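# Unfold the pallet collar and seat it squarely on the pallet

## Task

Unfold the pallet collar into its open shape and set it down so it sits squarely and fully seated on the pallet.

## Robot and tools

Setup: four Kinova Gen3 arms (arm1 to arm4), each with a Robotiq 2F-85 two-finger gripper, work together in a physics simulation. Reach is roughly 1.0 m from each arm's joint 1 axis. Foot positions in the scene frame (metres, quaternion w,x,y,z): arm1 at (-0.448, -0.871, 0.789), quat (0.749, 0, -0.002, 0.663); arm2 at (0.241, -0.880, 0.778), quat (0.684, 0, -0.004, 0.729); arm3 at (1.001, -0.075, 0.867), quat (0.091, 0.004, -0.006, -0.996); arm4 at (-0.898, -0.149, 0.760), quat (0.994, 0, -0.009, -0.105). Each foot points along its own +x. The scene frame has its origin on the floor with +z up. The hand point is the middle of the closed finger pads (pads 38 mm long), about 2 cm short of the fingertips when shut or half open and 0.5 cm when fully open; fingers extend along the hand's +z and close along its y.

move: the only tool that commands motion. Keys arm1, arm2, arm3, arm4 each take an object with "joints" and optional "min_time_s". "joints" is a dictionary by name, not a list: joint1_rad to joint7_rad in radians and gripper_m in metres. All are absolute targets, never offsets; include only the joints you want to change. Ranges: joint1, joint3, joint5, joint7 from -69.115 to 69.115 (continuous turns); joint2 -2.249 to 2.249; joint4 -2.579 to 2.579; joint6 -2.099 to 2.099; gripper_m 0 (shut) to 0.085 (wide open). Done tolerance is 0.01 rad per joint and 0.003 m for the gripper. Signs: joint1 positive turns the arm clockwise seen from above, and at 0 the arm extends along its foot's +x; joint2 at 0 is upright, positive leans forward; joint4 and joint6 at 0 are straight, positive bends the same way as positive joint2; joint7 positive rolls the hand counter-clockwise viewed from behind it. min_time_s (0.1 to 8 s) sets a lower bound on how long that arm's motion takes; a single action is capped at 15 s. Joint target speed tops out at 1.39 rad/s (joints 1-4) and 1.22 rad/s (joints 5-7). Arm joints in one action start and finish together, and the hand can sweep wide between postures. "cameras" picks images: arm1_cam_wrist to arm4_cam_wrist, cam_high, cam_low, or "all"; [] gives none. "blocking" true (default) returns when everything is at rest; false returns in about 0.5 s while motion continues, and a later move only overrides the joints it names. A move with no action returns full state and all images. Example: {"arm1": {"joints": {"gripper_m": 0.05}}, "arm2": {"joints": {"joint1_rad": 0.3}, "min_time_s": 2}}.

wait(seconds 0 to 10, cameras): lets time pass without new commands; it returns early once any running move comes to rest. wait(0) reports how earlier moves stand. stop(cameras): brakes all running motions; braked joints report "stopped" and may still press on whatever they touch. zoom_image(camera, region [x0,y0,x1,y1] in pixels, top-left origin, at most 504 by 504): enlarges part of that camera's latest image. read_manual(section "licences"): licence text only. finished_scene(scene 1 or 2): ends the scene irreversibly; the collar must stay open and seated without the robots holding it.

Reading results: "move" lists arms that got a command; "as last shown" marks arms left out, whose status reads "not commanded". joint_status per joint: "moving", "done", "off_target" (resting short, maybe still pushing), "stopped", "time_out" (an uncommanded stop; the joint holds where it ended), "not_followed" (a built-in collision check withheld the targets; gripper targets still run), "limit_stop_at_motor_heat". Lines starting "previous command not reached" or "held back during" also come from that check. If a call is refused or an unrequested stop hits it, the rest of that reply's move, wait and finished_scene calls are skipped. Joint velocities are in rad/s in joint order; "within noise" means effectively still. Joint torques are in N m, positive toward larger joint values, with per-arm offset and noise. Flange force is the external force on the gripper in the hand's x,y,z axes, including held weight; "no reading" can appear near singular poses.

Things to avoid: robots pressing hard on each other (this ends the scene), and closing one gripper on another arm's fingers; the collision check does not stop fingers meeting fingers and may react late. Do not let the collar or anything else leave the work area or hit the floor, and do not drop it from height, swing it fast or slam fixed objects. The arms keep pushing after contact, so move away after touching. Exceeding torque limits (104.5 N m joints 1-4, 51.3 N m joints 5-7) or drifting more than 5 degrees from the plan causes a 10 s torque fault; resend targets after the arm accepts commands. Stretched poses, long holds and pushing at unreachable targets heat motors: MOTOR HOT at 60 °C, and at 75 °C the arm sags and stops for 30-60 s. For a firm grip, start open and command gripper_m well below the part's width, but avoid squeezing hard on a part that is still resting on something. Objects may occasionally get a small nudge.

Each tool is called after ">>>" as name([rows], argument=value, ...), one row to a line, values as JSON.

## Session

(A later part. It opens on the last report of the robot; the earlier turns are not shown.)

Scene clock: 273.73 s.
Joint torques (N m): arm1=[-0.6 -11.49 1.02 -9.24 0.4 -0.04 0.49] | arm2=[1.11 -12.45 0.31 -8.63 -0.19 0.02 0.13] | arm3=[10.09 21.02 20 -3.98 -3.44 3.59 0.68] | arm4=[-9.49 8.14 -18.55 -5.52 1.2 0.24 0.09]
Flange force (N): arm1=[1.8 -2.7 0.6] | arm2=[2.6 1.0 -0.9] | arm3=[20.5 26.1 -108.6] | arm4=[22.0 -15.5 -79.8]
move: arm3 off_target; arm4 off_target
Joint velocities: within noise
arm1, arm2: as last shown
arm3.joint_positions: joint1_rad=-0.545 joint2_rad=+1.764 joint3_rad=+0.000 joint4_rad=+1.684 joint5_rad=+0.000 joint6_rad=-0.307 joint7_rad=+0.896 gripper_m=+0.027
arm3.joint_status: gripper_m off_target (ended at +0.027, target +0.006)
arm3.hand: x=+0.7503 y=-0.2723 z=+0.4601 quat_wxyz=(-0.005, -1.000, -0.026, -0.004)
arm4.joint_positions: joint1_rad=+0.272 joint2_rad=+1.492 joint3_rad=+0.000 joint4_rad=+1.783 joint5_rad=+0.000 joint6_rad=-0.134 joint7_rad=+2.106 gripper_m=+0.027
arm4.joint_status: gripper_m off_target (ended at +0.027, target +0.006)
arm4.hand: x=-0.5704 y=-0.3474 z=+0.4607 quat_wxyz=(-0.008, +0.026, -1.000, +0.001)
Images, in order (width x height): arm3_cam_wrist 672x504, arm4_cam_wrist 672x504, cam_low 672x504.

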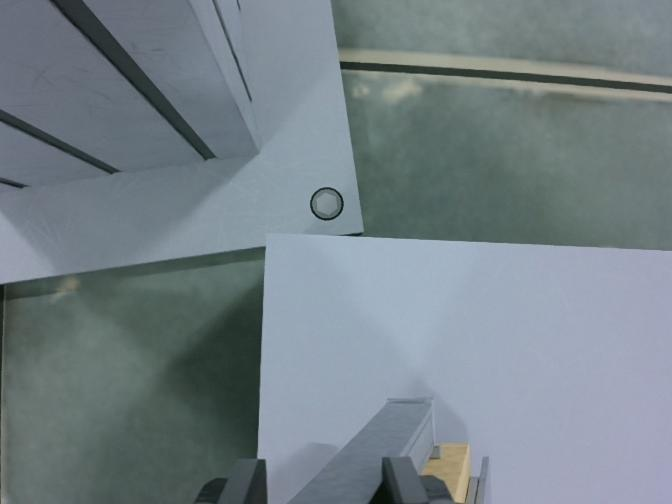

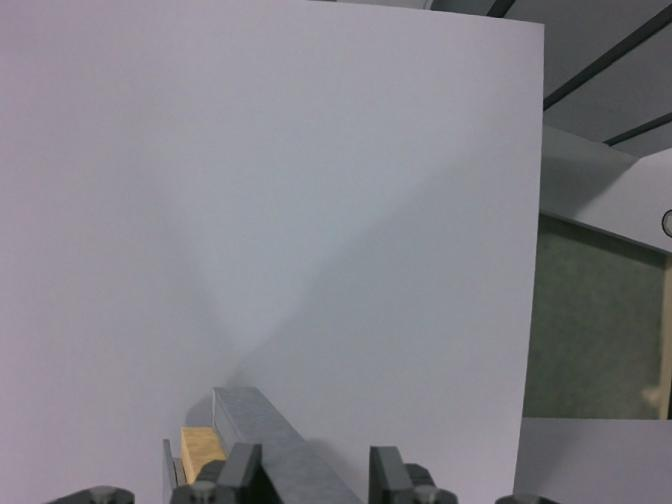

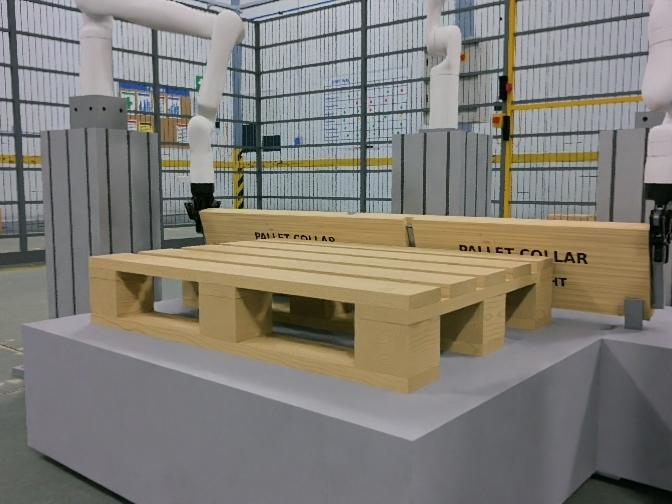

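>>> move(arm3={"joints":{"joint2_rad":1.649,"joint4_rad":1.8213,"joint6_rad":-0.3287},"min_time_s":1.5}, arm4={"joints":{"joint2_rad":1.370,"joint4_rad":1.8827,"joint6_rad":-0.1111},"min_time_s":1.5})

>>> move(arm3={"joints":{"joint2_rad":1.531,"joint4_rad":1.9425,"joint6_rad":-0.3319},"min_time_s":1.5}, arm4={"joints":{"joint2_rad":1.244,"joint4_rad":1.9645,"joint6_rad":-0.0669},"min_time_s":1.5})

>>> move(arm3={"joints":{"joint2_rad":1.407,"joint4_rad":2.0487,"joint6_rad":-0.3141},"min_time_s":1.5}, arm4={"joints":{"joint2_rad":1.113,"joint4_rad":2.0284,"joint6_rad":0.0002},"min_time_s":1.5})

>>> move(arm3={"joints":{"joint2_rad":1.276,"joint4_rad":2.138,"joint6_rad":-0.2724},"min_time_s":1.5}, arm4={"joints":{"joint2_rad":0.979,"joint4_rad":2.0722,"joint6_rad":0.0904},"min_time_s":1.5}, cameras=["cam_high","cam_low","arm3_cam_wrist","arm2_cam_wrist"])

Scene clock: 325.53 s.
Joint torques (N m): arm1=[-0.6 -11.48 1.01 -9.24 0.4 -0.06 0.47] | arm2=[1.09 -12.42 0.37 -8.59 -0.14 0.05 0.14] | arm3=[3.47 -15.49 4.55 16.55 -1.55 5.29 -0.36] | arm4=[-0.83 -23.39 1.54 8.65 0.99 3.99 1.19]
Flange force (N): arm1=[1.7 -2.8 0.5] | arm2=[2.7 1.1 -0.9] | arm3=[-9.2 17.5 29.7] | arm4=[-8.0 -4.5 27.8]
move: arm3 done; arm4 done
Joint velocities: within noise
arm1, arm2: as last shown
arm3.joint_positions: joint1_rad=-0.545 joint2_rad=+1.649 joint3_rad=+0.000 joint4_rad=+1.821 joint5_rad=+0.000 joint6_rad=-0.329 joint7_rad=+0.896 gripper_m=+0.016
arm3.joint_status: all done
arm3.on_its_own: gripper_m moved -0.012 toward your old target +0.006
arm3.hand: x=+0.7499 y=-0.2717 z=+0.5101 quat_wxyz=(-0.005, -1.000, -0.026, -0.004)
arm4.joint_positions: joint1_rad=+0.272 joint2_rad=+1.370 joint3_rad=+0.000 joint4_rad=+1.883 joint5_rad=+0.000 joint6_rad=-0.111 joint7_rad=+2.106 gripper_m=+0.016
arm4.joint_status: all done
arm4.on_its_own: gripper_m moved -0.011 toward your old target +0.006
arm4.hand: x=-0.5713 y=-0.3473 z=+0.5106 quat_wxyz=(-0.008, +0.026, -1.000, +0.001)
pictures: none

Scene clock: 327.33 s.
Joint torques (N m): arm1=[-0.6 -11.47 1.05 -9.29 0.41 -0.05 0.45] | arm2=[1.09 -12.4 0.34 -8.56 -0.17 0.07 0.12] | arm3=[2.62 -16.69 3.59 16.11 -1.39 5.25 -0.28] | arm4=[-0.6 -23.71 1.74 7.62 0.88 3.99 1.11]
Flange force (N): arm1=[1.7 -2.9 0.6] | arm2=[2.6 1.1 -0.9] | arm3=[-9.6 14.8 29.3] | arm4=[-7.5 -3.7 27.9]
move: arm3 done; arm4 done
Joint velocities: within noise
arm1, arm2: as last shown
arm3.joint_positions: joint1_rad=-0.545 joint2_rad=+1.531 joint3_rad=+0.000 joint4_rad=+1.943 joint5_rad=+0.000 joint6_rad=-0.332 joint7_rad=+0.896 gripper_m=+0.016
arm3.joint_status: all done
arm3.hand: x=+0.7495 y=-0.2712 z=+0.5601 quat_wxyz=(-0.005, -1.000, -0.026, -0.004)
arm4.joint_positions: joint1_rad=+0.272 joint2_rad=+1.244 joint3_rad=+0.000 joint4_rad=+1.964 joint5_rad=+0.000 joint6_rad=-0.067 joint7_rad=+2.106 gripper_m=+0.016
arm4.joint_status: all done
arm4.hand: x=-0.5721 y=-0.3472 z=+0.5605 quat_wxyz=(-0.008, +0.026, -1.000, +0.001)
pictures: none

Scene clock: 329.13 s.
Joint torques (N m): arm1=[-0.59 -11.49 1.01 -9.27 0.41 -0.05 0.47] | arm2=[1.14 -12.41 0.39 -8.64 -0.12 0.06 0.13] | arm3=[-1.38 -21.16 -2.86 9.59 0.06 2.21 0.07] | arm4=[0.48 -24.93 3.79 4.29 0.43 2.55 0.77]
Flange force (N): arm1=[1.7 -2.8 0.6] | arm2=[2.7 0.9 -0.7] | arm3=[-9.0 0.7 24.8] | arm4=[-6.5 -1.0 26.6]
move: arm3 done; arm4 done
Joint velocities: within noise
arm1, arm2: as last shown
arm3.joint_positions: joint1_rad=-0.545 joint2_rad=+1.407 joint3_rad=+0.000 joint4_rad=+2.049 joint5_rad=+0.000 joint6_rad=-0.314 joint7_rad=+0.896 gripper_m=+0.016
arm3.joint_status: all done
arm3.hand: x=+0.7491 y=-0.2707 z=+0.6102 quat_wxyz=(-0.005, -1.000, -0.026, -0.004)
arm4.joint_positions: joint1_rad=+0.272 joint2_rad=+1.113 joint3_rad=+0.000 joint4_rad=+2.028 joint5_rad=+0.000 joint6_rad=+0.000 joint7_rad=+2.106 gripper_m=+0.016
arm4.joint_status: all done
arm4.hand: x=-0.5729 y=-0.3471 z=+0.6107 quat_wxyz=(-0.008, +0.026, -1.000, +0.001)
pictures: none

Scene clock: 330.93 s.
Joint torques (N m): arm1=[-0.64 -11.49 1.02 -9.29 0.43 -0.03 0.47] | arm2=[1.13 -12.4 0.31 -8.6 -0.22 0.06 0.14] | arm3=[-2.16 -22.31 -3.35 7.71 0.62 1.62 0.63] | arm4=[1.35 -25.68 4.72 1.49 0.1 1.91 0.27]
Flange force (N): arm1=[1.6 -2.9 0.7] | arm2=[2.7 1.0 -0.8] | arm3=[-7.6 -1.0 24.9] | arm4=[-5.4 0.8 27.3]
move: arm3 done; arm4 done
Joint velocities: within noise
arm1.joint_positions: joint1_rad=+0.072 joint2_rad=+0.166 joint3_rad=+0.000 joint4_rad=+1.492 joint5_rad=+0.000 joint6_rad=+1.484 joint7_rad=+0.194 gripper_m=+0.085
arm1.joint_status: not commanded
arm1.hand: x=-0.3505 y=-0.5013 z=+1.1513 quat_wxyz=(-0.001, +0.000, -1.000, -0.001)
arm2.joint_positions: joint1_rad=-0.108 joint2_rad=+0.161 joint3_rad=+0.000 joint4_rad=+1.463 joint5_rad=+0.000 joint6_rad=+1.518 joint7_rad=-0.172 gripper_m=+0.085
arm2.joint_status: not commanded
arm2.hand: x=+0.1982 y=-0.5021 z=+1.1518 quat_wxyz=(-0.003, +0.000, -1.000, -0.003)
arm3.joint_positions: joint1_rad=-0.545 joint2_rad=+1.276 joint3_rad=+0.000 joint4_rad=+2.138 joint5_rad=+0.000 joint6_rad=-0.272 joint7_rad=+0.896 gripper_m=+0.016
arm3.joint_status: all done
arm3.hand: x=+0.7486 y=-0.2702 z=+0.6600 quat_wxyz=(-0.005, -1.000, -0.026, -0.004)
arm4.joint_positions: joint1_rad=+0.272 joint2_rad=+0.979 joint3_rad=+0.000 joint4_rad=+2.072 joint5_rad=+0.000 joint6_rad=+0.090 joint7_rad=+2.106 gripper_m=+0.016
arm4.joint_status: all done
arm4.hand: x=-0.5737 y=-0.3470 z=+0.6607 quat_wxyz=(-0.008, +0.026, -1.000, +0.001)
pictures: arm2_cam_wrist, arm3_cam_wrist, cam_high, cam_low
Images, in order (width x height): arm2_cam_wrist 672x504, arm3_cam_wrist 672x504, cam_high 672x504, cam_low 672x504.

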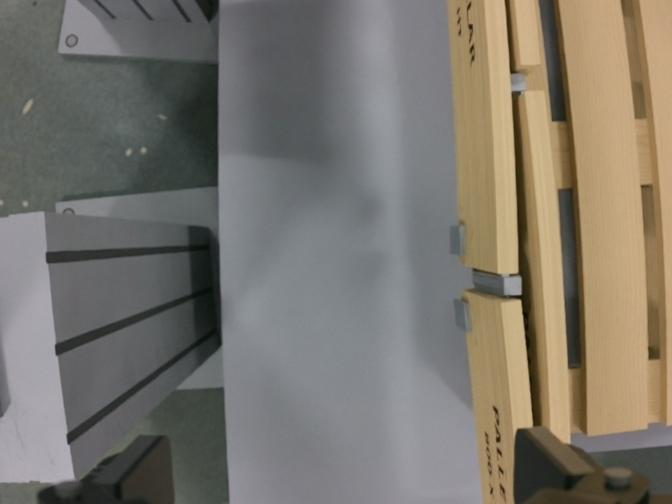

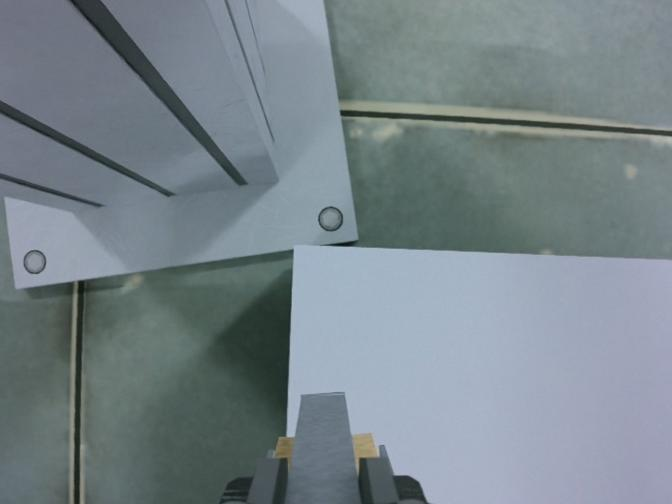

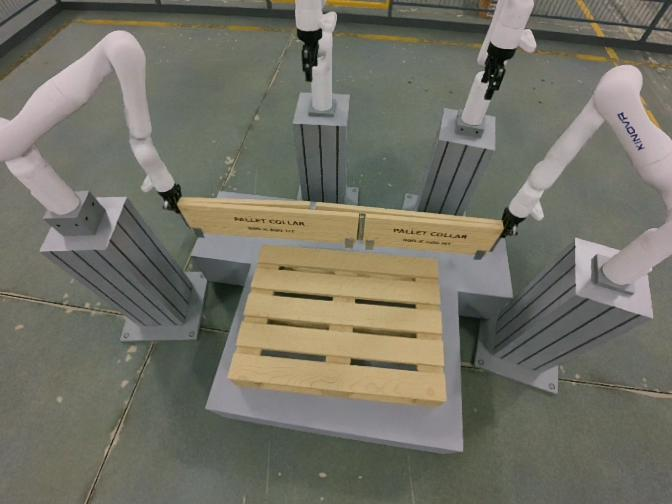

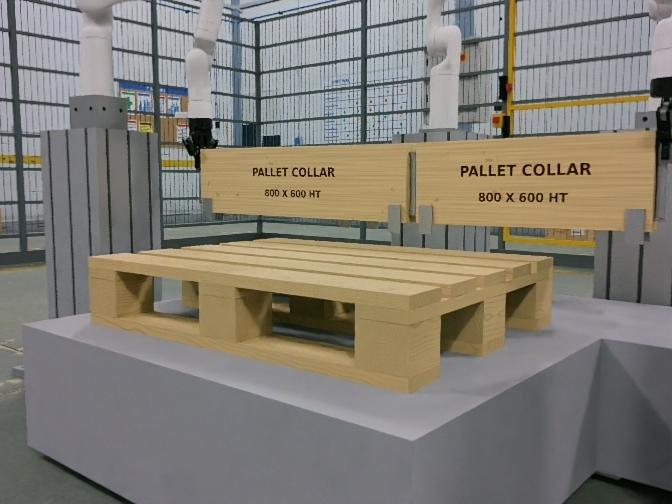

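>>> move(arm3={"joints":{"joint1_rad":-0.306,"joint2_rad":1.267,"joint4_rad":2.1036,"joint6_rad":-0.229,"joint7_rad":1.17},"min_time_s":3}, arm4={"joints":{"joint1_rad":0.159,"joint2_rad":1.005,"joint4_rad":1.8792,"joint6_rad":0.2573,"joint7_rad":2.027},"min_time_s":3}, cameras=["cam_high","cam_low","arm3_cam_wrist","arm4_cam_wrist"])

Scene clock: 374.60 s.
Joint torques (N m): arm1=[-0.66 -11.47 0.98 -9.31 0.42 -0.04 0.45] | arm2=[1.13 -12.44 0.34 -8.63 -0.14 0.05 0.15] | arm3=[12.44 -75.33 17.82 -53 -1.88 -24.87 -0.11] | arm4=[-26.05 -59.73 -29.96 -55.95 -1.31 -23.12 2.57]
Flange force (N): arm1=[1.5 -3.0 0.7] | arm2=[2.7 1.0 -0.8] | arm3=[119.0 0.8 41.3] | arm4=[111.6 -8.0 36.0]
Flange force when the fault began (N): arm4=[95.9 -4.1 33.0]
move: arm3 time_out; arm4 torque_fault
TORQUE FAULT: arm4's joint4_rad strayed more than 5 degrees from its planned motion. arm4 is stopped for about 6 seconds more. It runs no commands until a result says that it accepts them again.
TORQUE WARNING: arm3's joint2_rad reached its warning level (56.7 N m). A warning alone does not stop the arm.
TORQUE WARNING: arm4's joint2_rad reached its warning level (56.7 N m).
Joint velocities: within noise
arm1, arm2: as last shown
arm3.joint_positions: joint1_rad=-0.306 joint2_rad=+1.309 joint3_rad=+0.000 joint4_rad=+2.104 joint5_rad=+0.000 joint6_rad=-0.229 joint7_rad=+1.170 gripper_m=+0.016
arm3.joint_status: joint2_rad time_out (moved +0.033 of -0.009); the others done
arm3.hand: x=+0.7180 y=-0.2005 z=+0.6460 quat_wxyz=(+0.004, -0.999, -0.044, -0.023)
arm4.joint_positions: joint1_rad=+0.196 joint2_rad=+1.002 joint3_rad=+0.003 joint4_rad=+2.031 joint5_rad=+0.000 joint6_rad=+0.211 joint7_rad=+2.051 gripper_m=+0.016
arm4.joint_status: joint1_rad torque_fault (moved -0.076 of -0.113); joint4_rad torque_fault (moved -0.041 of -0.193); joint6_rad torque_fault (moved +0.120 of +0.167); joint7_rad torque_fault (moved -0.055 of -0.079); the others done
arm4.hand: x=-0.5793 y=-0.3155 z=+0.6548 quat_wxyz=(+0.038, +0.035, -0.998, -0.019)
pictures: arm3_cam_wrist, arm4_cam_wrist, cam_high, cam_low
Images, in order (width x height): arm3_cam_wrist 672x504, arm4_cam_wrist 672x504, cam_high 672x504, cam_low 672x504.

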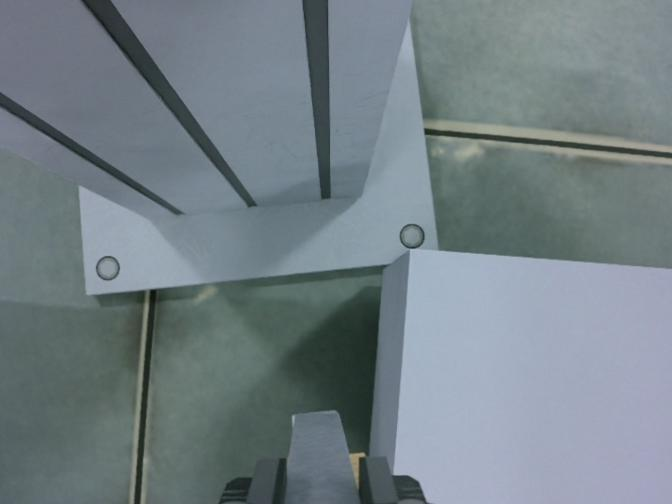

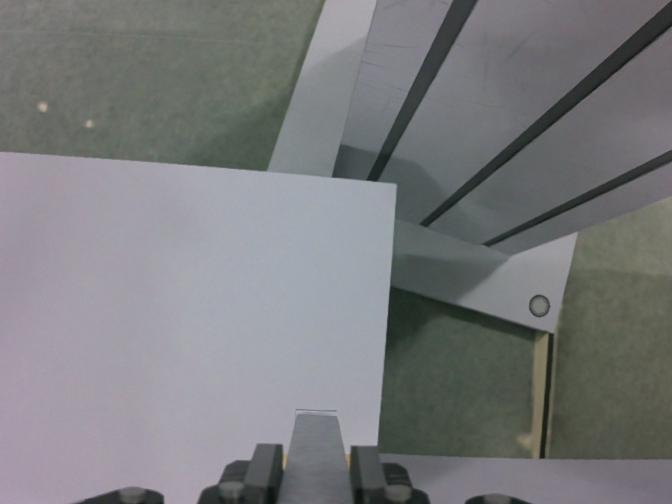

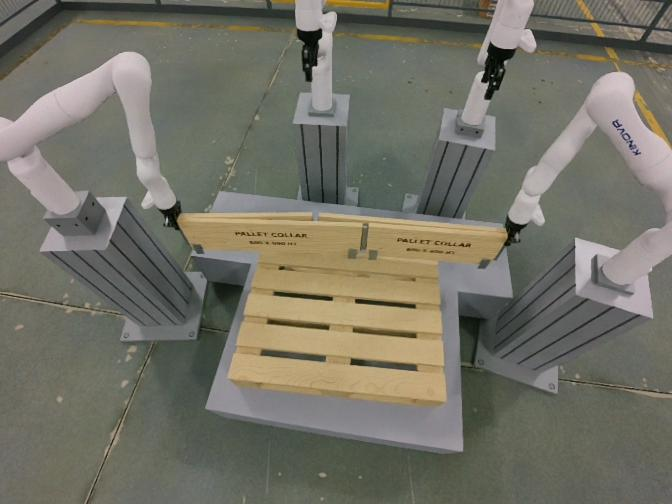

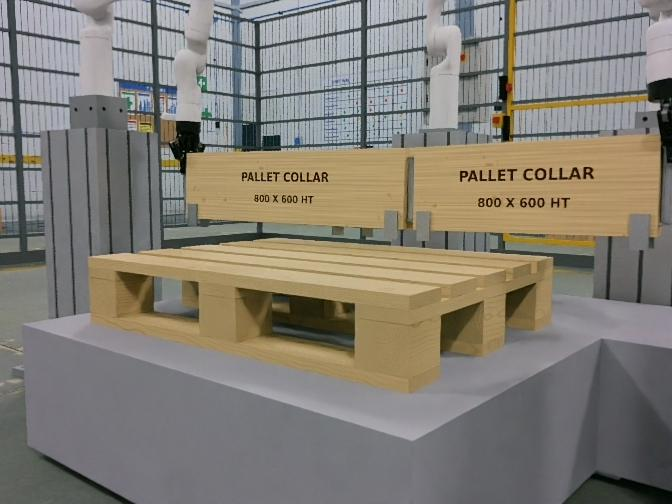

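>>> wait(seconds=1, cameras=["arm2_cam_wrist","arm1_cam_wrist"])

Scene clock: 382.13 s.
Joint torques (N m): arm1=[-0.63 -11.47 1.02 -9.3 0.42 -0.05 0.47] | arm2=[1.14 -12.41 0.34 -8.61 -0.16 0.09 0.17] | arm3=[12.45 -75.34 17.76 -52.96 -1.86 -24.87 -0.1] | arm4=[-26.04 -59.82 -29.96 -56.03 -1.3 -23.07 2.57]
Flange force (N): arm1=[1.7 -3.0 0.7] | arm2=[2.8 1.0 -0.7] | arm3=[118.9 0.8 41.4] | arm4=[111.9 -7.7 36.4]
TORQUE FAULT, CONTINUED: arm4's stop (torque fault of arm4's joint4_rad) is over. arm4 accepts commands again.
TORQUE WARNING: arm3's joint2_rad reached its warning level (56.7 N m). A warning alone does not stop the arm.
TORQUE WARNING: arm4's joint2_rad reached its warning level (56.7 N m).
Joint velocities: within noise
arm1.joint_positions: joint1_rad=+0.072 joint2_rad=+0.166 joint3_rad=+0.000 joint4_rad=+1.492 joint5_rad=+0.000 joint6_rad=+1.484 joint7_rad=+0.194 gripper_m=+0.085
arm1.joint_status: not commanded
arm1.hand: x=-0.3505 y=-0.5013 z=+1.1513 quat_wxyz=(-0.001, +0.000, -1.000, -0.001)
arm2.joint_positions: joint1_rad=-0.108 joint2_rad=+0.161 joint3_rad=+0.000 joint4_rad=+1.463 joint5_rad=+0.000 joint6_rad=+1.518 joint7_rad=-0.172 gripper_m=+0.085
arm2.joint_status: not commanded
arm2.hand: x=+0.1982 y=-0.5021 z=+1.1518 quat_wxyz=(-0.003, +0.000, -1.000, -0.003)
arm3.joint_positions: joint1_rad=-0.306 joint2_rad=+1.309 joint3_rad=+0.000 joint4_rad=+2.104 joint5_rad=+0.000 joint6_rad=-0.229 joint7_rad=+1.170 gripper_m=+0.016
arm3.joint_status: joint2_rad time_out (moved +0.033 of -0.009); the others done
arm3.hand: x=+0.7181 y=-0.2006 z=+0.6460 quat_wxyz=(+0.003, -0.999, -0.044, -0.023)
arm4.joint_positions: joint1_rad=+0.196 joint2_rad=+1.002 joint3_rad=+0.003 joint4_rad=+2.031 joint5_rad=+0.000 joint6_rad=+0.211 joint7_rad=+2.051 gripper_m=+0.016
arm4.joint_status: joint1_rad torque_fault (moved -0.076 of -0.113); joint4_rad torque_fault (moved -0.041 of -0.193); joint6_rad torque_fault (moved +0.120 of +0.167); joint7_rad torque_fault (moved -0.055 of -0.079); the others done
arm4.hand: x=-0.5793 y=-0.3155 z=+0.6548 quat_wxyz=(+0.038, +0.035, -0.998, -0.019)
wait: 1.00 s; at rest from the start
pictures: arm1_cam_wrist, arm2_cam_wrist
Images, in order (width x height): arm1_cam_wrist 672x504, arm2_cam_wrist 672x504.

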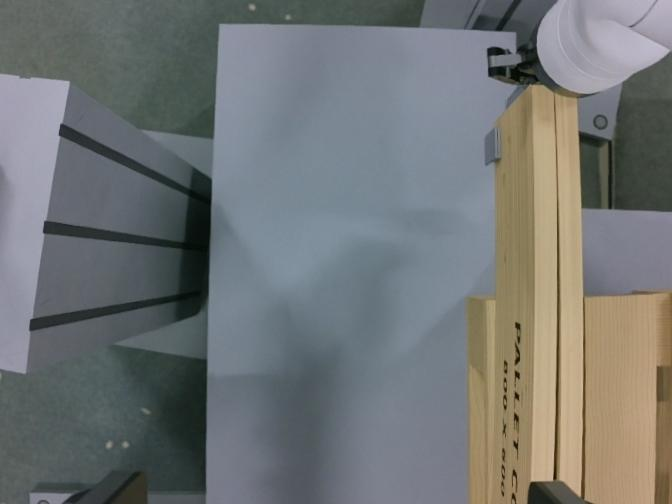

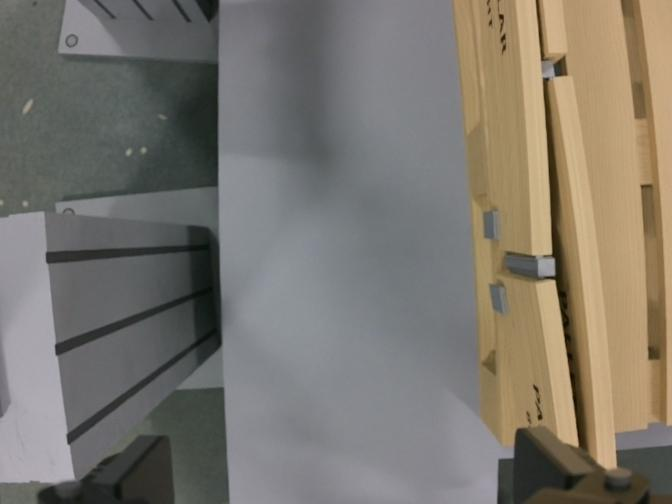

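>>> move(arm3={"joints":{"joint2_rad":1.28},"min_time_s":2}, arm4={"joints":{"joint1_rad":0.196,"joint2_rad":1.0,"joint3_rad":0,"joint4_rad":1.985,"joint6_rad":0.18,"joint7_rad":2.05},"min_time_s":2}, cameras=["cam_high","arm2_cam_wrist"])

Scene clock: 397.20 s.
Joint torques (N m): arm1=[-0.61 -11.52 1.02 -9.25 0.41 -0.04 0.47] | arm2=[1.11 -12.48 0.33 -8.59 -0.17 0.06 0.16] | arm3=[12.16 -75.91 19.15 -54.5 -1.99 -25.64 0.09] | arm4=[-26.9 -65.85 -31.61 -60.23 -0.58 -27.35 2.86]
Flange force (N): arm1=[1.7 -2.7 0.6] | arm2=[2.7 1.2 -0.9] | arm3=[121.1 0.2 39.6] | arm4=[113.1 -8.9 37.5]
move: arm3 time_out; arm4 time_out
TORQUE WARNING: arm3's joint2_rad reached its warning level (56.7 N m). A warning alone does not stop the arm.
TORQUE WARNING: arm4's joint2_rad reached its warning level (56.7 N m). A warning alone does not stop the arm.
Joint velocities: within noise
arm1, arm2: as last shown
arm3.joint_positions: joint1_rad=-0.306 joint2_rad=+1.313 joint3_rad=+0.000 joint4_rad=+2.104 joint5_rad=+0.000 joint6_rad=-0.229 joint7_rad=+1.170 gripper_m=+0.016
arm3.joint_status: joint2_rad time_out (moved +0.005 of -0.029)
arm3.hand: x=+0.7202 y=-0.1994 z=+0.6445 quat_wxyz=(+0.005, -0.999, -0.044, -0.025)
arm4.joint_positions: joint1_rad=+0.196 joint2_rad=+1.021 joint3_rad=+0.000 joint4_rad=+2.029 joint5_rad=+0.000 joint6_rad=+0.180 joint7_rad=+2.050 gripper_m=+0.016
arm4.joint_status: joint2_rad time_out (moved +0.020 of -0.002); joint4_rad time_out (moved -0.002 of -0.046); the others done
arm4.hand: x=-0.5757 y=-0.3149 z=+0.6469 quat_wxyz=(+0.032, +0.036, -0.999, -0.018)
pictures: arm2_cam_wrist, cam_high
Images, in order (width x height): arm2_cam_wrist 672x504, cam_high 672x504.

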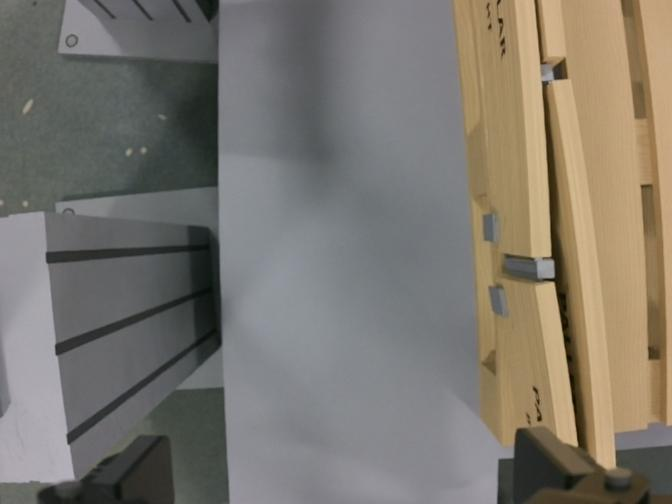

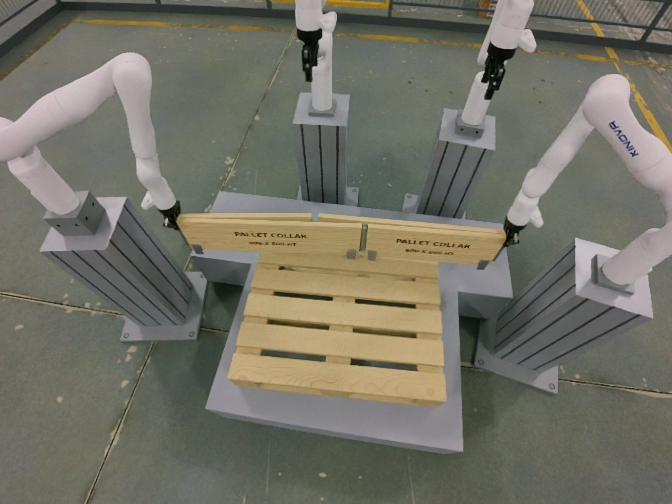

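>>> move(arm3={"joints":{"joint1_rad":-0.545,"joint2_rad":1.276,"joint4_rad":2.138,"joint6_rad":-0.2724,"joint7_rad":0.896},"min_time_s":2.5}, arm4={"joints":{"joint1_rad":0.272,"joint2_rad":0.979,"joint4_rad":2.0722,"joint6_rad":0.0904,"joint7_rad":2.106},"min_time_s":2.5})

>>> move(arm3={"joints":{"joint2_rad":1.407,"joint4_rad":2.0487,"joint6_rad":-0.3141},"min_time_s":1.5}, arm4={"joints":{"joint2_rad":1.113,"joint4_rad":2.0284,"joint6_rad":0.0002},"min_time_s":1.5})

>>> move(arm3={"joints":{"joint2_rad":1.531,"joint4_rad":1.9425,"joint6_rad":-0.3319},"min_time_s":1.5}, arm4={"joints":{"joint2_rad":1.244,"joint4_rad":1.9645,"joint6_rad":-0.0669},"min_time_s":1.5}, cameras=["cam_high","cam_low","arm2_cam_wrist"])

Scene clock: 424.10 s.
Joint torques (N m): arm1=[-0.61 -11.48 1.02 -9.3 0.41 -0.03 0.45] | arm2=[1.11 -12.39 0.36 -8.6 -0.14 0.02 0.14] | arm3=[-2.2 -22.91 -3.2 7.07 0.53 1.03 0.64] | arm4=[0.87 -26.19 3.7 1.03 0.49 1.3 0.75]
Flange force (N): arm1=[1.7 -2.9 0.7] | arm2=[2.7 1.0 -1.0] | arm3=[-7.6 -1.2 24.9] | arm4=[-5.8 0.5 27.2]
move: arm3 done; arm4 done
TORQUE WARNING: arm3's joint2_rad reached its warning level (56.7 N m). A warning alone does not stop the arm.
TORQUE WARNING: arm4's joint2_rad reached its warning level (56.7 N m). A warning alone does not stop the arm.
Joint velocities: within noise
arm1, arm2: as last shown
arm3.joint_positions: joint1_rad=-0.545 joint2_rad=+1.276 joint3_rad=+0.000 joint4_rad=+2.138 joint5_rad=+0.000 joint6_rad=-0.272 joint7_rad=+0.896 gripper_m=+0.016
arm3.joint_status: all done
arm3.hand: x=+0.7485 y=-0.2702 z=+0.6601 quat_wxyz=(-0.005, -1.000, -0.026, -0.004)
arm4.joint_positions: joint1_rad=+0.272 joint2_rad=+0.979 joint3_rad=+0.000 joint4_rad=+2.072 joint5_rad=+0.000 joint6_rad=+0.090 joint7_rad=+2.106 gripper_m=+0.016
arm4.joint_status: all done
arm4.hand: x=-0.5736 y=-0.3470 z=+0.6608 quat_wxyz=(-0.008, +0.026, -1.000, +0.001)
pictures: none

Scene clock: 425.90 s.
Joint torques (N m): arm1=[-0.61 -11.49 1.03 -9.31 0.42 -0.05 0.49] | arm2=[1.06 -12.4 0.33 -8.6 -0.17 0.1 0.14] | arm3=[2.16 -11.11 1.15 -4.76 0.15 -1.56 0.56] | arm4=[-2.95 -6.9 -0.98 -6.61 0.16 -3.61 0.51]
Flange force (N): arm1=[1.8 -2.9 0.7] | arm2=[2.5 1.0 -0.7] | arm3=[13.1 0.8 -31.1] | arm4=[11.0 -0.9 -42.6]
move: arm3 done; arm4 done
Joint velocities: within noise
arm1, arm2: as last shown
arm3.joint_positions: joint1_rad=-0.545 joint2_rad=+1.407 joint3_rad=+0.000 joint4_rad=+2.049 joint5_rad=+0.000 joint6_rad=-0.314 joint7_rad=+0.896 gripper_m=+0.016
arm3.joint_status: all done
arm3.hand: x=+0.7491 y=-0.2707 z=+0.6102 quat_wxyz=(-0.005, -1.000, -0.026, -0.004)
arm4.joint_positions: joint1_rad=+0.272 joint2_rad=+1.113 joint3_rad=+0.000 joint4_rad=+2.028 joint5_rad=+0.000 joint6_rad=+0.000 joint7_rad=+2.106 gripper_m=+0.016
arm4.joint_status: all done
arm4.hand: x=-0.5729 y=-0.3471 z=+0.6107 quat_wxyz=(-0.008, +0.026, -1.000, +0.001)
pictures: none

Scene clock: 429.57 s.
Joint torques (N m): arm1=[-0.61 -11.47 1.03 -9.3 0.39 -0.07 0.48] | arm2=[1.1 -12.43 0.35 -8.58 -0.16 0.11 0.13] | arm3=[16.64 25.76 21.45 -55.43 -0.95 -13.49 1.98] | arm4=[-28.77 59.21 -30.21 -68.73 -1.59 -30.97 -1.61]
Flange force (N): arm1=[1.7 -2.9 0.6] | arm2=[2.6 1.1 -0.7] | arm3=[93.5 6.4 -238.0] | arm4=[122.2 -12.6 -335.1]
move: arm3 done; arm4 time_out
TORQUE WARNING: arm3's joint4_rad reached its warning level (56.7 N m). A warning alone does not stop the arm.
TORQUE WARNING: arm4's joint4_rad reached its warning level (56.7 N m). A warning alone does not stop the arm.
Joint velocities: within noise
arm1, arm2: as last shown
arm3.joint_positions: joint1_rad=-0.545 joint2_rad=+1.531 joint3_rad=+0.000 joint4_rad=+1.950 joint5_rad=+0.000 joint6_rad=-0.332 joint7_rad=+0.896 gripper_m=+0.016
arm3.joint_status: all done
arm3.hand: x=+0.7530 y=-0.2681 z=+0.5608 quat_wxyz=(-0.003, -1.000, -0.026, -0.007)
arm4.joint_positions: joint1_rad=+0.272 joint2_rad=+1.217 joint3_rad=+0.000 joint4_rad=+1.970 joint5_rad=+0.000 joint6_rad=-0.067 joint7_rad=+2.106 gripper_m=+0.016
arm4.joint_status: joint2_rad time_out (moved +0.104 of +0.131); the others done
arm4.hand: x=-0.5634 y=-0.3518 z=+0.5711 quat_wxyz=(-0.018, +0.026, -0.999, +0.007)
pictures: arm2_cam_wrist, cam_high, cam_low
Images, in order (width x height): arm2_cam_wrist 672x504, cam_high 672x504, cam_low 672x504.

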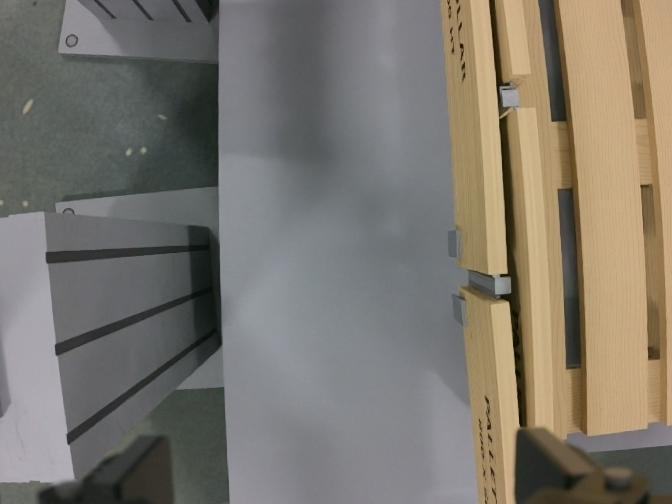

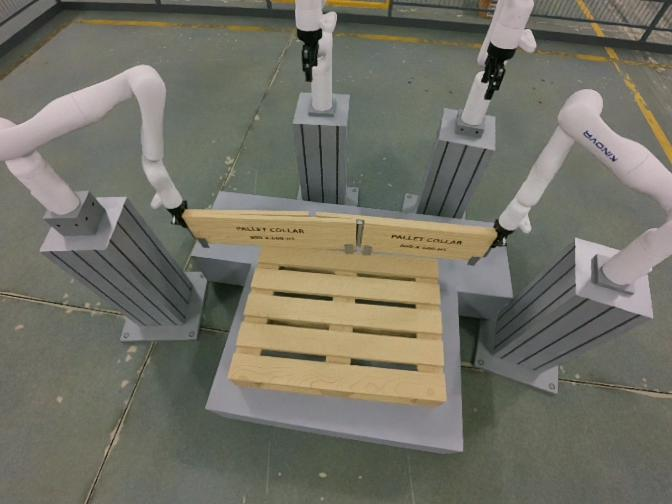

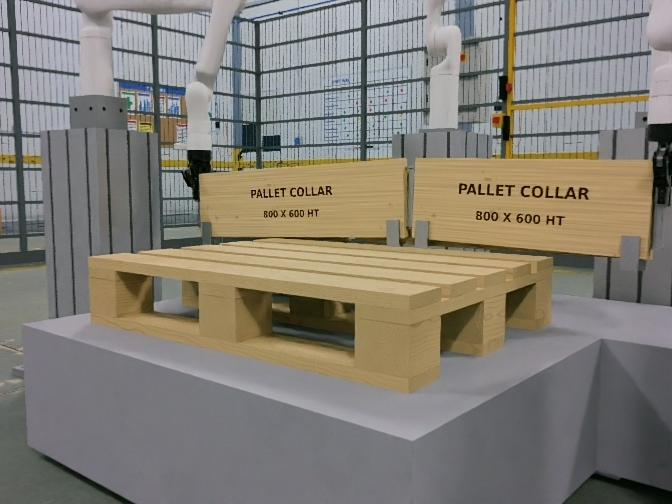

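>>> move(arm3={"joints":{"joint2_rad":1.407,"joint4_rad":2.0487,"joint6_rad":-0.3141},"min_time_s":1.5}, arm4={"joints":{"joint2_rad":1.113,"joint4_rad":2.0284,"joint6_rad":0.0002},"min_time_s":1.5})

>>> move(arm3={"joints":{"joint2_rad":1.276,"joint4_rad":2.138,"joint6_rad":-0.2724},"min_time_s":1.5}, arm4={"joints":{"joint2_rad":0.979,"joint4_rad":2.0722,"joint6_rad":0.0904},"min_time_s":1.5})

>>> move(arm3={"joints":{"joint1_rad":-0.688,"joint2_rad":1.252,"joint4_rad":2.0004,"joint6_rad":-0.1108,"joint7_rad":0.753},"min_time_s":2}, arm4={"joints":{"joint1_rad":0.4215,"joint2_rad":0.9955,"joint4_rad":1.9365,"joint6_rad":0.2096,"joint7_rad":2.255},"min_time_s":2})

>>> move(arm3={"joints":{"joint2_rad":1.38,"joint4_rad":1.9167,"joint6_rad":-0.1551},"min_time_s":1.5}, arm4={"joints":{"joint2_rad":1.12,"joint4_rad":1.895,"joint6_rad":0.1266},"min_time_s":1.5})

>>> move(arm3={"joints":{"joint2_rad":1.502,"joint4_rad":1.8155,"joint6_rad":-0.1759},"min_time_s":1.5}, arm4={"joints":{"joint2_rad":1.243,"joint4_rad":1.8342,"joint6_rad":0.0644},"min_time_s":1.5}, cameras=["cam_high","cam_low","arm2_cam_wrist"])

Scene clock: 448.50 s.
Joint torques (N m): arm1=[-0.65 -11.47 1.03 -9.25 0.42 -0.07 0.46] | arm2=[1.15 -12.36 0.29 -8.56 -0.18 0.09 0.12] | arm3=[0.49 -28.64 0.31 1.57 -0.14 -2.39 0.27] | arm4=[-1.43 -30.73 -0.63 -3.37 0.22 -1.66 0.54]
Flange force (N): arm1=[1.6 -2.8 0.5] | arm2=[2.6 1.0 -0.9] | arm3=[4.7 -0.8 25.4] | arm4=[5.4 0.4 27.1]
move: arm3 done; arm4 done
MOTOR HOT: the motor of arm4's joint2_rad reports 61 °C; the controller stops that arm at 75 °C. To cool a motor, set the load down, stop pushing, or move to a pose that needs little force.
TORQUE WARNING: arm3's joint4_rad reached its warning level (56.7 N m). A warning alone does not stop the arm.
TORQUE WARNING: arm4's joint4_rad reached its warning level (56.7 N m). A warning alone does not stop the arm.
Joint velocities: within noise
arm1, arm2: as last shown
arm3.joint_positions: joint1_rad=-0.545 joint2_rad=+1.407 joint3_rad=+0.000 joint4_rad=+2.049 joint5_rad=+0.000 joint6_rad=-0.314 joint7_rad=+0.896 gripper_m=+0.016
arm3.joint_status: all done
arm3.hand: x=+0.7490 y=-0.2707 z=+0.6102 quat_wxyz=(-0.005, -1.000, -0.026, -0.004)
arm4.joint_positions: joint1_rad=+0.272 joint2_rad=+1.113 joint3_rad=+0.000 joint4_rad=+2.028 joint5_rad=+0.000 joint6_rad=+0.000 joint7_rad=+2.106 gripper_m=+0.016
arm4.joint_status: all done
arm4.hand: x=-0.5729 y=-0.3470 z=+0.6107 quat_wxyz=(-0.008, +0.026, -1.000, +0.001)
pictures: none

Scene clock: 450.30 s.
Joint torques (N m): arm1=[-0.62 -11.47 1.02 -9.28 0.39 -0.05 0.46] | arm2=[1.1 -12.39 0.34 -8.61 -0.2 0.08 0.16] | arm3=[0.5 -28.03 0.23 1.18 -0.19 -2.22 0.19] | arm4=[-1.23 -29.92 -0.33 -4.8 -0.08 -1.63 0.51]
Flange force (N): arm1=[1.7 -2.9 0.6] | arm2=[2.7 0.9 -0.8] | arm3=[4.3 -0.6 25.7] | arm4=[5.0 0.4 27.4]
move: arm3 done; arm4 done
MOTOR HOT: still on. The motor of arm4's joint2_rad reports 61 °C.
Joint velocities: within noise
arm1, arm2: as last shown
arm3.joint_positions: joint1_rad=-0.545 joint2_rad=+1.276 joint3_rad=+0.000 joint4_rad=+2.138 joint5_rad=+0.000 joint6_rad=-0.272 joint7_rad=+0.896 gripper_m=+0.016
arm3.joint_status: all done
arm3.hand: x=+0.7486 y=-0.2701 z=+0.6600 quat_wxyz=(-0.005, -1.000, -0.026, -0.004)
arm4.joint_positions: joint1_rad=+0.272 joint2_rad=+0.979 joint3_rad=+0.000 joint4_rad=+2.072 joint5_rad=+0.000 joint6_rad=+0.090 joint7_rad=+2.106 gripper_m=+0.016
arm4.joint_status: all done
arm4.hand: x=-0.5737 y=-0.3470 z=+0.6607 quat_wxyz=(-0.008, +0.026, -1.000, +0.001)
pictures: none

Scene clock: 452.60 s.
Joint torques (N m): arm1=[-0.58 -11.5 1.04 -9.28 0.42 -0.05 0.46] | arm2=[1.11 -12.38 0.28 -8.64 -0.16 0.06 0.14] | arm3=[0.66 -30.87 0.58 -1.63 -0.29 -2.34 0.17] | arm4=[-1.51 -31.75 -0.73 -6.29 -0.32 -1.06 0.53]
Flange force (N): arm1=[1.7 -2.8 0.6] | arm2=[2.6 0.8 -0.7] | arm3=[4.4 -0.8 26.4] | arm4=[5.1 0.9 27.4]
move: arm3 done; arm4 done
MOTOR HOT: still on. The motor of arm4's joint2_rad reports 61 °C.
Joint velocities: within noise
arm1, arm2: as last shown
arm3.joint_positions: joint1_rad=-0.688 joint2_rad=+1.252 joint3_rad=+0.000 joint4_rad=+2.000 joint5_rad=+0.000 joint6_rad=-0.111 joint7_rad=+0.753 gripper_m=+0.016
arm3.joint_status: all done
arm3.hand: x=+0.7484 y=-0.3402 z=+0.6608 quat_wxyz=(-0.005, -1.000, -0.026, -0.004)
arm4.joint_positions: joint1_rad=+0.421 joint2_rad=+0.996 joint3_rad=+0.000 joint4_rad=+1.936 joint5_rad=+0.000 joint6_rad=+0.210 joint7_rad=+2.255 gripper_m=+0.016
arm4.joint_status: all done
arm4.hand: x=-0.5737 y=-0.4170 z=+0.6607 quat_wxyz=(-0.008, +0.026, -1.000, +0.001)
pictures: none

Scene clock: 454.40 s.
Joint torques (N m): arm1=[-0.62 -11.46 1.04 -9.31 0.41 -0.05 0.46] | arm2=[1.1 -12.4 0.34 -8.57 -0.2 0.1 0.13] | arm3=[0.28 -30.54 0.07 -0.33 -0.25 -2 0.2] | arm4=[-1.03 -32.16 -0.27 -4.34 -0.15 -0.9 0.42]
Flange force (N): arm1=[1.7 -3.0 0.7] | arm2=[2.6 1.1 -0.8] | arm3=[3.0 -1.1 25.7] | arm4=[3.6 0.8 27.3]
move: arm3 done; arm4 done
MOTOR HOT: still on. The motor of arm4's joint2_rad reports 61 °C.
Joint velocities: within noise
arm1.joint_positions: joint1_rad=+0.072 joint2_rad=+0.166 joint3_rad=+0.000 joint4_rad=+1.492 joint5_rad=+0.000 joint6_rad=+1.484 joint7_rad=+0.194 gripper_m=+0.085
arm1.joint_status: not commanded
arm1.hand: x=-0.3505 y=-0.5013 z=+1.1513 quat_wxyz=(-0.001, +0.000, -1.000, -0.001)
arm2.joint_positions: joint1_rad=-0.108 joint2_rad=+0.161 joint3_rad=+0.000 joint4_rad=+1.463 joint5_rad=+0.000 joint6_rad=+1.518 joint7_rad=-0.172 gripper_m=+0.085
arm2.joint_status: not commanded
arm2.hand: x=+0.1982 y=-0.5021 z=+1.1518 quat_wxyz=(-0.003, +0.000, -1.000, -0.003)
arm3.joint_positions: joint1_rad=-0.688 joint2_rad=+1.380 joint3_rad=+0.000 joint4_rad=+1.917 joint5_rad=+0.000 joint6_rad=-0.155 joint7_rad=+0.753 gripper_m=+0.016
arm3.joint_status: all done
arm3.hand: x=+0.7491 y=-0.3405 z=+0.6105 quat_wxyz=(-0.005, -1.000, -0.026, -0.004)
arm4.joint_positions: joint1_rad=+0.421 joint2_rad=+1.120 joint3_rad=+0.000 joint4_rad=+1.895 joint5_rad=+0.000 joint6_rad=+0.127 joint7_rad=+2.255 gripper_m=+0.016
arm4.joint_status: all done
arm4.hand: x=-0.5729 y=-0.4171 z=+0.6107 quat_wxyz=(-0.008, +0.026, -1.000, +0.001)
pictures: none

Scene clock: 456.20 s.
Joint torques (N m): arm1=[-0.62 -11.49 1.03 -9.3 0.4 -0.04 0.48] | arm2=[1.1 -12.46 0.34 -8.58 -0.17 0.04 0.15] | arm3=[0.67 -31.52 0.79 -0.67 -0.28 -2.33 0.24] | arm4=[-1.57 -33.11 -1.01 -3.99 -0.02 -1.3 0.53]
Flange force (N): arm1=[1.7 -2.9 0.7] | arm2=[2.7 1.2 -1.0] | arm3=[4.7 -1.1 25.7] | arm4=[5.1 0.8 26.7]
move: arm3 done; arm4 done
MOTOR HOT: still on. The motor of arm4's joint2_rad reports 61 °C.
Joint velocities: within noise
arm1, arm2: as last shown
arm3.joint_positions: joint1_rad=-0.688 joint2_rad=+1.502 joint3_rad=+0.000 joint4_rad=+1.815 joint5_rad=+0.000 joint6_rad=-0.176 joint7_rad=+0.753 gripper_m=+0.016
arm3.joint_status: all done
arm3.hand: x=+0.7494 y=-0.3412 z=+0.5607 quat_wxyz=(-0.005, -1.000, -0.026, -0.004)
arm4.joint_positions: joint1_rad=+0.421 joint2_rad=+1.243 joint3_rad=+0.000 joint4_rad=+1.834 joint5_rad=+0.000 joint6_rad=+0.064 joint7_rad=+2.255 gripper_m=+0.016
arm4.joint_status: all done
arm4.hand: x=-0.5719 y=-0.4173 z=+0.5610 quat_wxyz=(-0.008, +0.026, -1.000, +0.001)
pictures: arm2_cam_wrist, cam_high, cam_low
Images, in order (width x height): arm2_cam_wrist 672x504, cam_high 672x504, cam_low 672x504.

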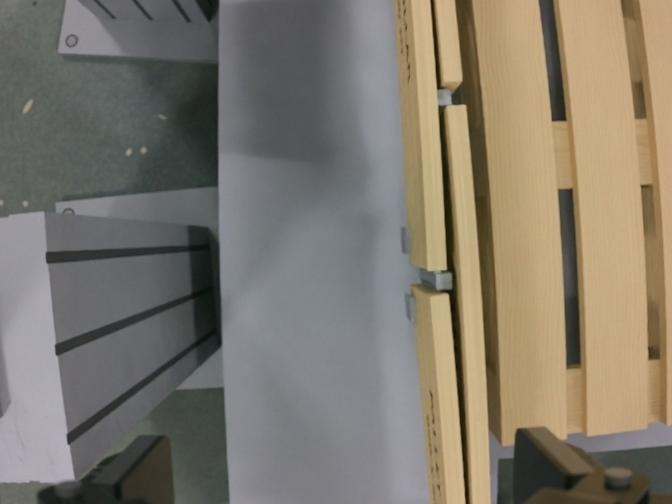

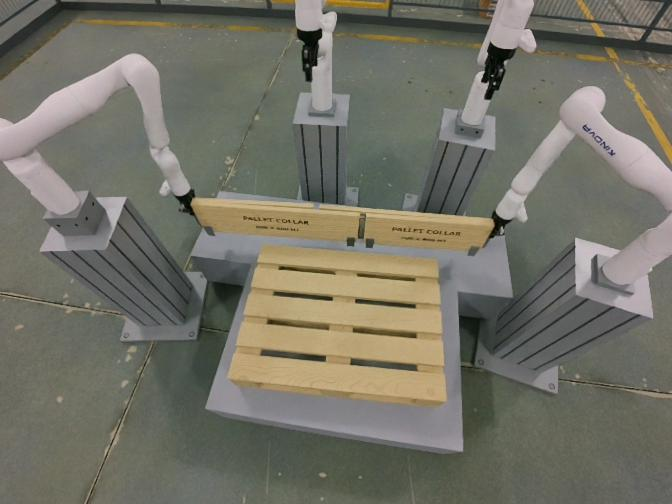

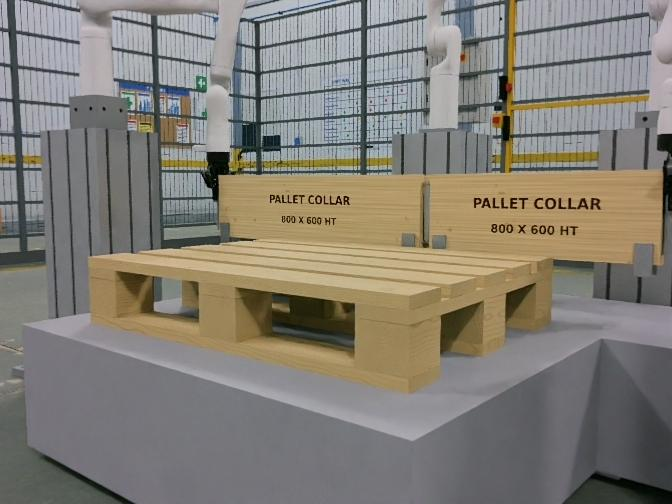

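>>> move(arm3={"joints":{"joint2_rad":1.621,"joint4_rad":1.6982,"joint6_rad":-0.1776},"min_time_s":1.5}, arm4={"joints":{"joint2_rad":1.3655,"joint4_rad":1.7555,"joint6_rad":0.0206},"min_time_s":1.5})

>>> move(arm3={"joints":{"joint2_rad":1.733,"joint4_rad":1.568,"joint6_rad":-0.1596},"min_time_s":2.5}, arm4={"joints":{"joint2_rad":1.478,"joint4_rad":1.665,"joint6_rad":-0.0014},"min_time_s":2.5}, cameras=["cam_high","cam_low","arm2_cam_wrist"])

Scene clock: 468.90 s.
Joint torques (N m): arm1=[-0.6 -11.53 1.02 -9.24 0.43 -0.04 0.47] | arm2=[1.06 -12.41 0.36 -8.59 -0.15 0.09 0.13] | arm3=[0.45 -31.47 0.56 -0.48 -0.21 -2.29 0.29] | arm4=[-1.59 -33.18 -0.84 -2.82 0.11 -1.09 0.56]
Flange force (N): arm1=[1.7 -2.7 0.6] | arm2=[2.6 1.0 -0.8] | arm3=[4.1 -1.1 25.5] | arm4=[4.6 0.4 26.5]
move: arm3 done; arm4 done
MOTOR HOT: still on. The motor of arm4's joint2_rad reports 60 °C.
Joint velocities: within noise
arm1, arm2: as last shown
arm3.joint_positions: joint1_rad=-0.688 joint2_rad=+1.621 joint3_rad=+0.000 joint4_rad=+1.698 joint5_rad=+0.000 joint6_rad=-0.178 joint7_rad=+0.753 gripper_m=+0.016
arm3.joint_status: all done
arm3.hand: x=+0.7498 y=-0.3417 z=+0.5108 quat_wxyz=(-0.005, -1.000, -0.026, -0.004)
arm4.joint_positions: joint1_rad=+0.421 joint2_rad=+1.365 joint3_rad=+0.000 joint4_rad=+1.755 joint5_rad=+0.000 joint6_rad=+0.021 joint7_rad=+2.255 gripper_m=+0.016
arm4.joint_status: all done
arm4.hand: x=-0.5712 y=-0.4173 z=+0.5107 quat_wxyz=(-0.008, +0.026, -1.000, +0.001)
pictures: none

Scene clock: 471.70 s.
Joint torques (N m): arm1=[-0.63 -11.5 1.02 -9.29 0.44 -0.07 0.46] | arm2=[1.07 -12.41 0.37 -8.61 -0.14 0.07 0.13] | arm3=[1.09 -32.75 1.57 -1.93 -0.23 -2.79 0.35] | arm4=[-2.42 -34.67 -1.97 -3.76 0.27 -1.62 0.64]
Flange force (N): arm1=[1.6 -2.8 0.6] | arm2=[2.6 1.0 -0.8] | arm3=[6.9 -1.2 25.2] | arm4=[7.5 0.8 26.2]
move: arm3 done; arm4 done
MOTOR HOT: still on. The motor of arm4's joint2_rad reports 59 °C.
Joint velocities: within noise
arm1, arm2: as last shown
arm3.joint_positions: joint1_rad=-0.688 joint2_rad=+1.733 joint3_rad=+0.000 joint4_rad=+1.568 joint5_rad=+0.000 joint6_rad=-0.160 joint7_rad=+0.753 gripper_m=+0.016
arm3.joint_status: all done
arm3.hand: x=+0.7498 y=-0.3427 z=+0.4630 quat_wxyz=(-0.005, -1.000, -0.026, -0.004)
arm4.joint_positions: joint1_rad=+0.421 joint2_rad=+1.478 joint3_rad=+0.000 joint4_rad=+1.665 joint5_rad=+0.000 joint6_rad=-0.001 joint7_rad=+2.255 gripper_m=+0.016
arm4.joint_status: all done
arm4.hand: x=-0.5703 y=-0.4175 z=+0.4639 quat_wxyz=(-0.008, +0.026, -1.000, +0.001)
pictures: arm2_cam_wrist, cam_high, cam_low
Images, in order (width x height): arm2_cam_wrist 672x504, cam_high 672x504, cam_low 672x504.

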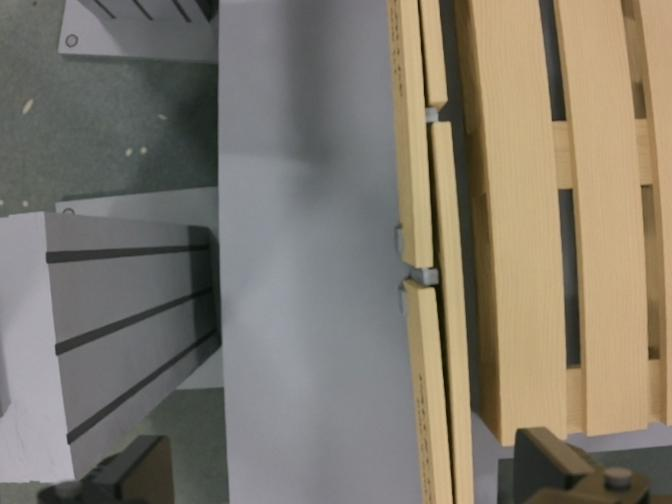

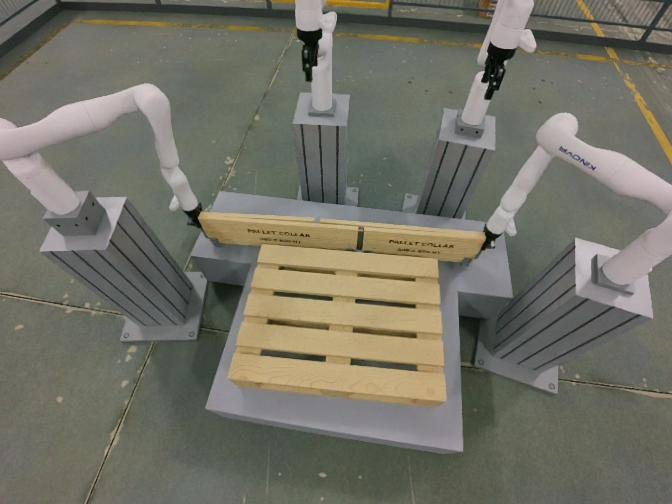

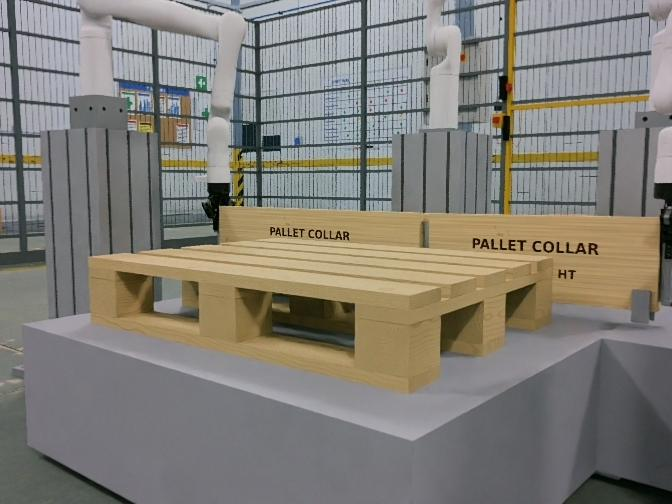

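>>> move(arm3={"joints":{"joint2_rad":1.762,"joint4_rad":1.5338,"joint6_rad":-0.154},"min_time_s":1.5}, arm4={"joints":{"joint2_rad":1.505,"joint4_rad":1.641,"joint6_rad":-0.004},"min_time_s":1.5})

>>> move(arm3={"joints":{"joint2_rad":1.785,"joint4_rad":1.5043,"joint6_rad":-0.1477},"min_time_s":1.5}, arm4={"joints":{"joint2_rad":1.526,"joint4_rad":1.6218,"joint6_rad":-0.0062},"min_time_s":1.5}, cameras=["cam_low"])

>>> zoom_image(camera="cam_low", region=[560, 150, 670, 330])

Scene clock: 481.00 s.
Joint torques (N m): arm1=[-0.6 -11.5 1 -9.31 0.42 -0.06 0.46] | arm2=[1.06 -12.44 0.34 -8.56 -0.16 0.05 0.13] | arm3=[12.66 29.01 11.58 -27.52 -1.82 -9.78 -0.82] | arm4=[-6.86 -22.51 -6.51 -15.89 0.33 -7.19 0.65]
Flange force (N): arm1=[1.7 -2.9 0.7] | arm2=[2.6 1.2 -1.0] | arm3=[46.9 0.6 -191.1] | arm4=[29.6 6.7 -30.6]
move: arm3 done; arm4 done
MOTOR HOT: still on. The motor of arm4's joint2_rad reports 59 °C.
Joint velocities: within noise
arm1, arm2: as last shown
arm3.joint_positions: joint1_rad=-0.688 joint2_rad=+1.762 joint3_rad=+0.000 joint4_rad=+1.534 joint5_rad=+0.000 joint6_rad=-0.154 joint7_rad=+0.753 gripper_m=+0.016
arm3.joint_status: all done
arm3.hand: x=+0.7503 y=-0.3424 z=+0.4507 quat_wxyz=(-0.005, -1.000, -0.026, -0.004)
arm4.joint_positions: joint1_rad=+0.422 joint2_rad=+1.505 joint3_rad=+0.000 joint4_rad=+1.641 joint5_rad=+0.000 joint6_rad=-0.004 joint7_rad=+2.255 gripper_m=+0.016
arm4.joint_status: all done
arm4.hand: x=-0.5703 y=-0.4174 z=+0.4526 quat_wxyz=(-0.008, +0.026, -1.000, +0.001)
pictures: none

Scene clock: 482.80 s.
Joint torques (N m): arm1=[-0.64 -11.49 1.01 -9.27 0.42 -0.05 0.47] | arm2=[1.1 -12.45 0.3 -8.63 -0.18 0.09 0.13] | arm3=[15.3 64.4 12.32 -55.2 -1.85 -19.91 -0.9] | arm4=[-11.98 44.99 -8.35 -58.43 0.96 -28.16 1.18]
Flange force (N): arm1=[1.6 -2.8 0.6] | arm2=[2.6 1.0 -0.7] | arm3=[76.5 -17.5 -352.4] | arm4=[85.7 43.7 -290.0]
move: arm3 done; arm4 done
MOTOR HOT: still on. The motor of arm4's joint2_rad reports 59 °C.
TORQUE WARNING: arm3's joint2_rad reached its warning level (56.7 N m). A warning alone does not stop the arm.
TORQUE WARNING: arm4's joint4_rad reached its warning level (56.7 N m). A warning alone does not stop the arm.
Joint velocities: within noise
arm1, arm2: as last shown
arm3.joint_positions: joint1_rad=-0.688 joint2_rad=+1.780 joint3_rad=+0.000 joint4_rad=+1.510 joint5_rad=+0.000 joint6_rad=-0.148 joint7_rad=+0.753 gripper_m=+0.016
arm3.joint_status: all done
arm3.hand: x=+0.7506 y=-0.3422 z=+0.4429 quat_wxyz=(-0.005, -1.000, -0.026, -0.005)
arm4.joint_positions: joint1_rad=+0.422 joint2_rad=+1.525 joint3_rad=+0.000 joint4_rad=+1.622 joint5_rad=+0.000 joint6_rad=-0.006 joint7_rad=+2.255 gripper_m=+0.016
arm4.joint_status: all done
arm4.hand: x=-0.5694 y=-0.4180 z=+0.4443 quat_wxyz=(-0.009, +0.026, -1.000, +0.002)
Images, in order (width x height): cam_low 672x504.

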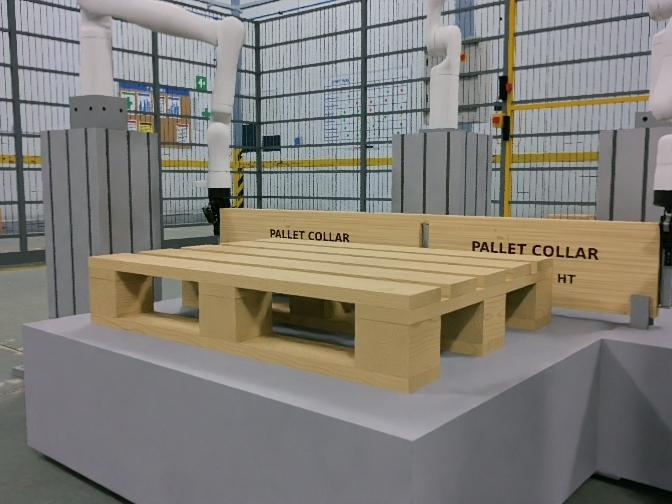

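Scaled by 2.800 from the camera's image (finer frame: 960x720).

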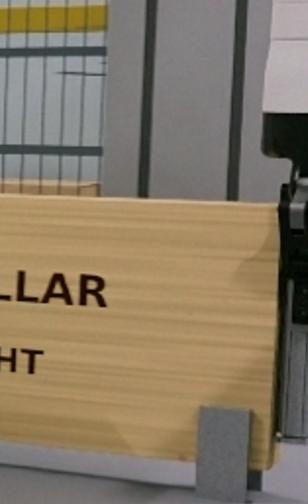

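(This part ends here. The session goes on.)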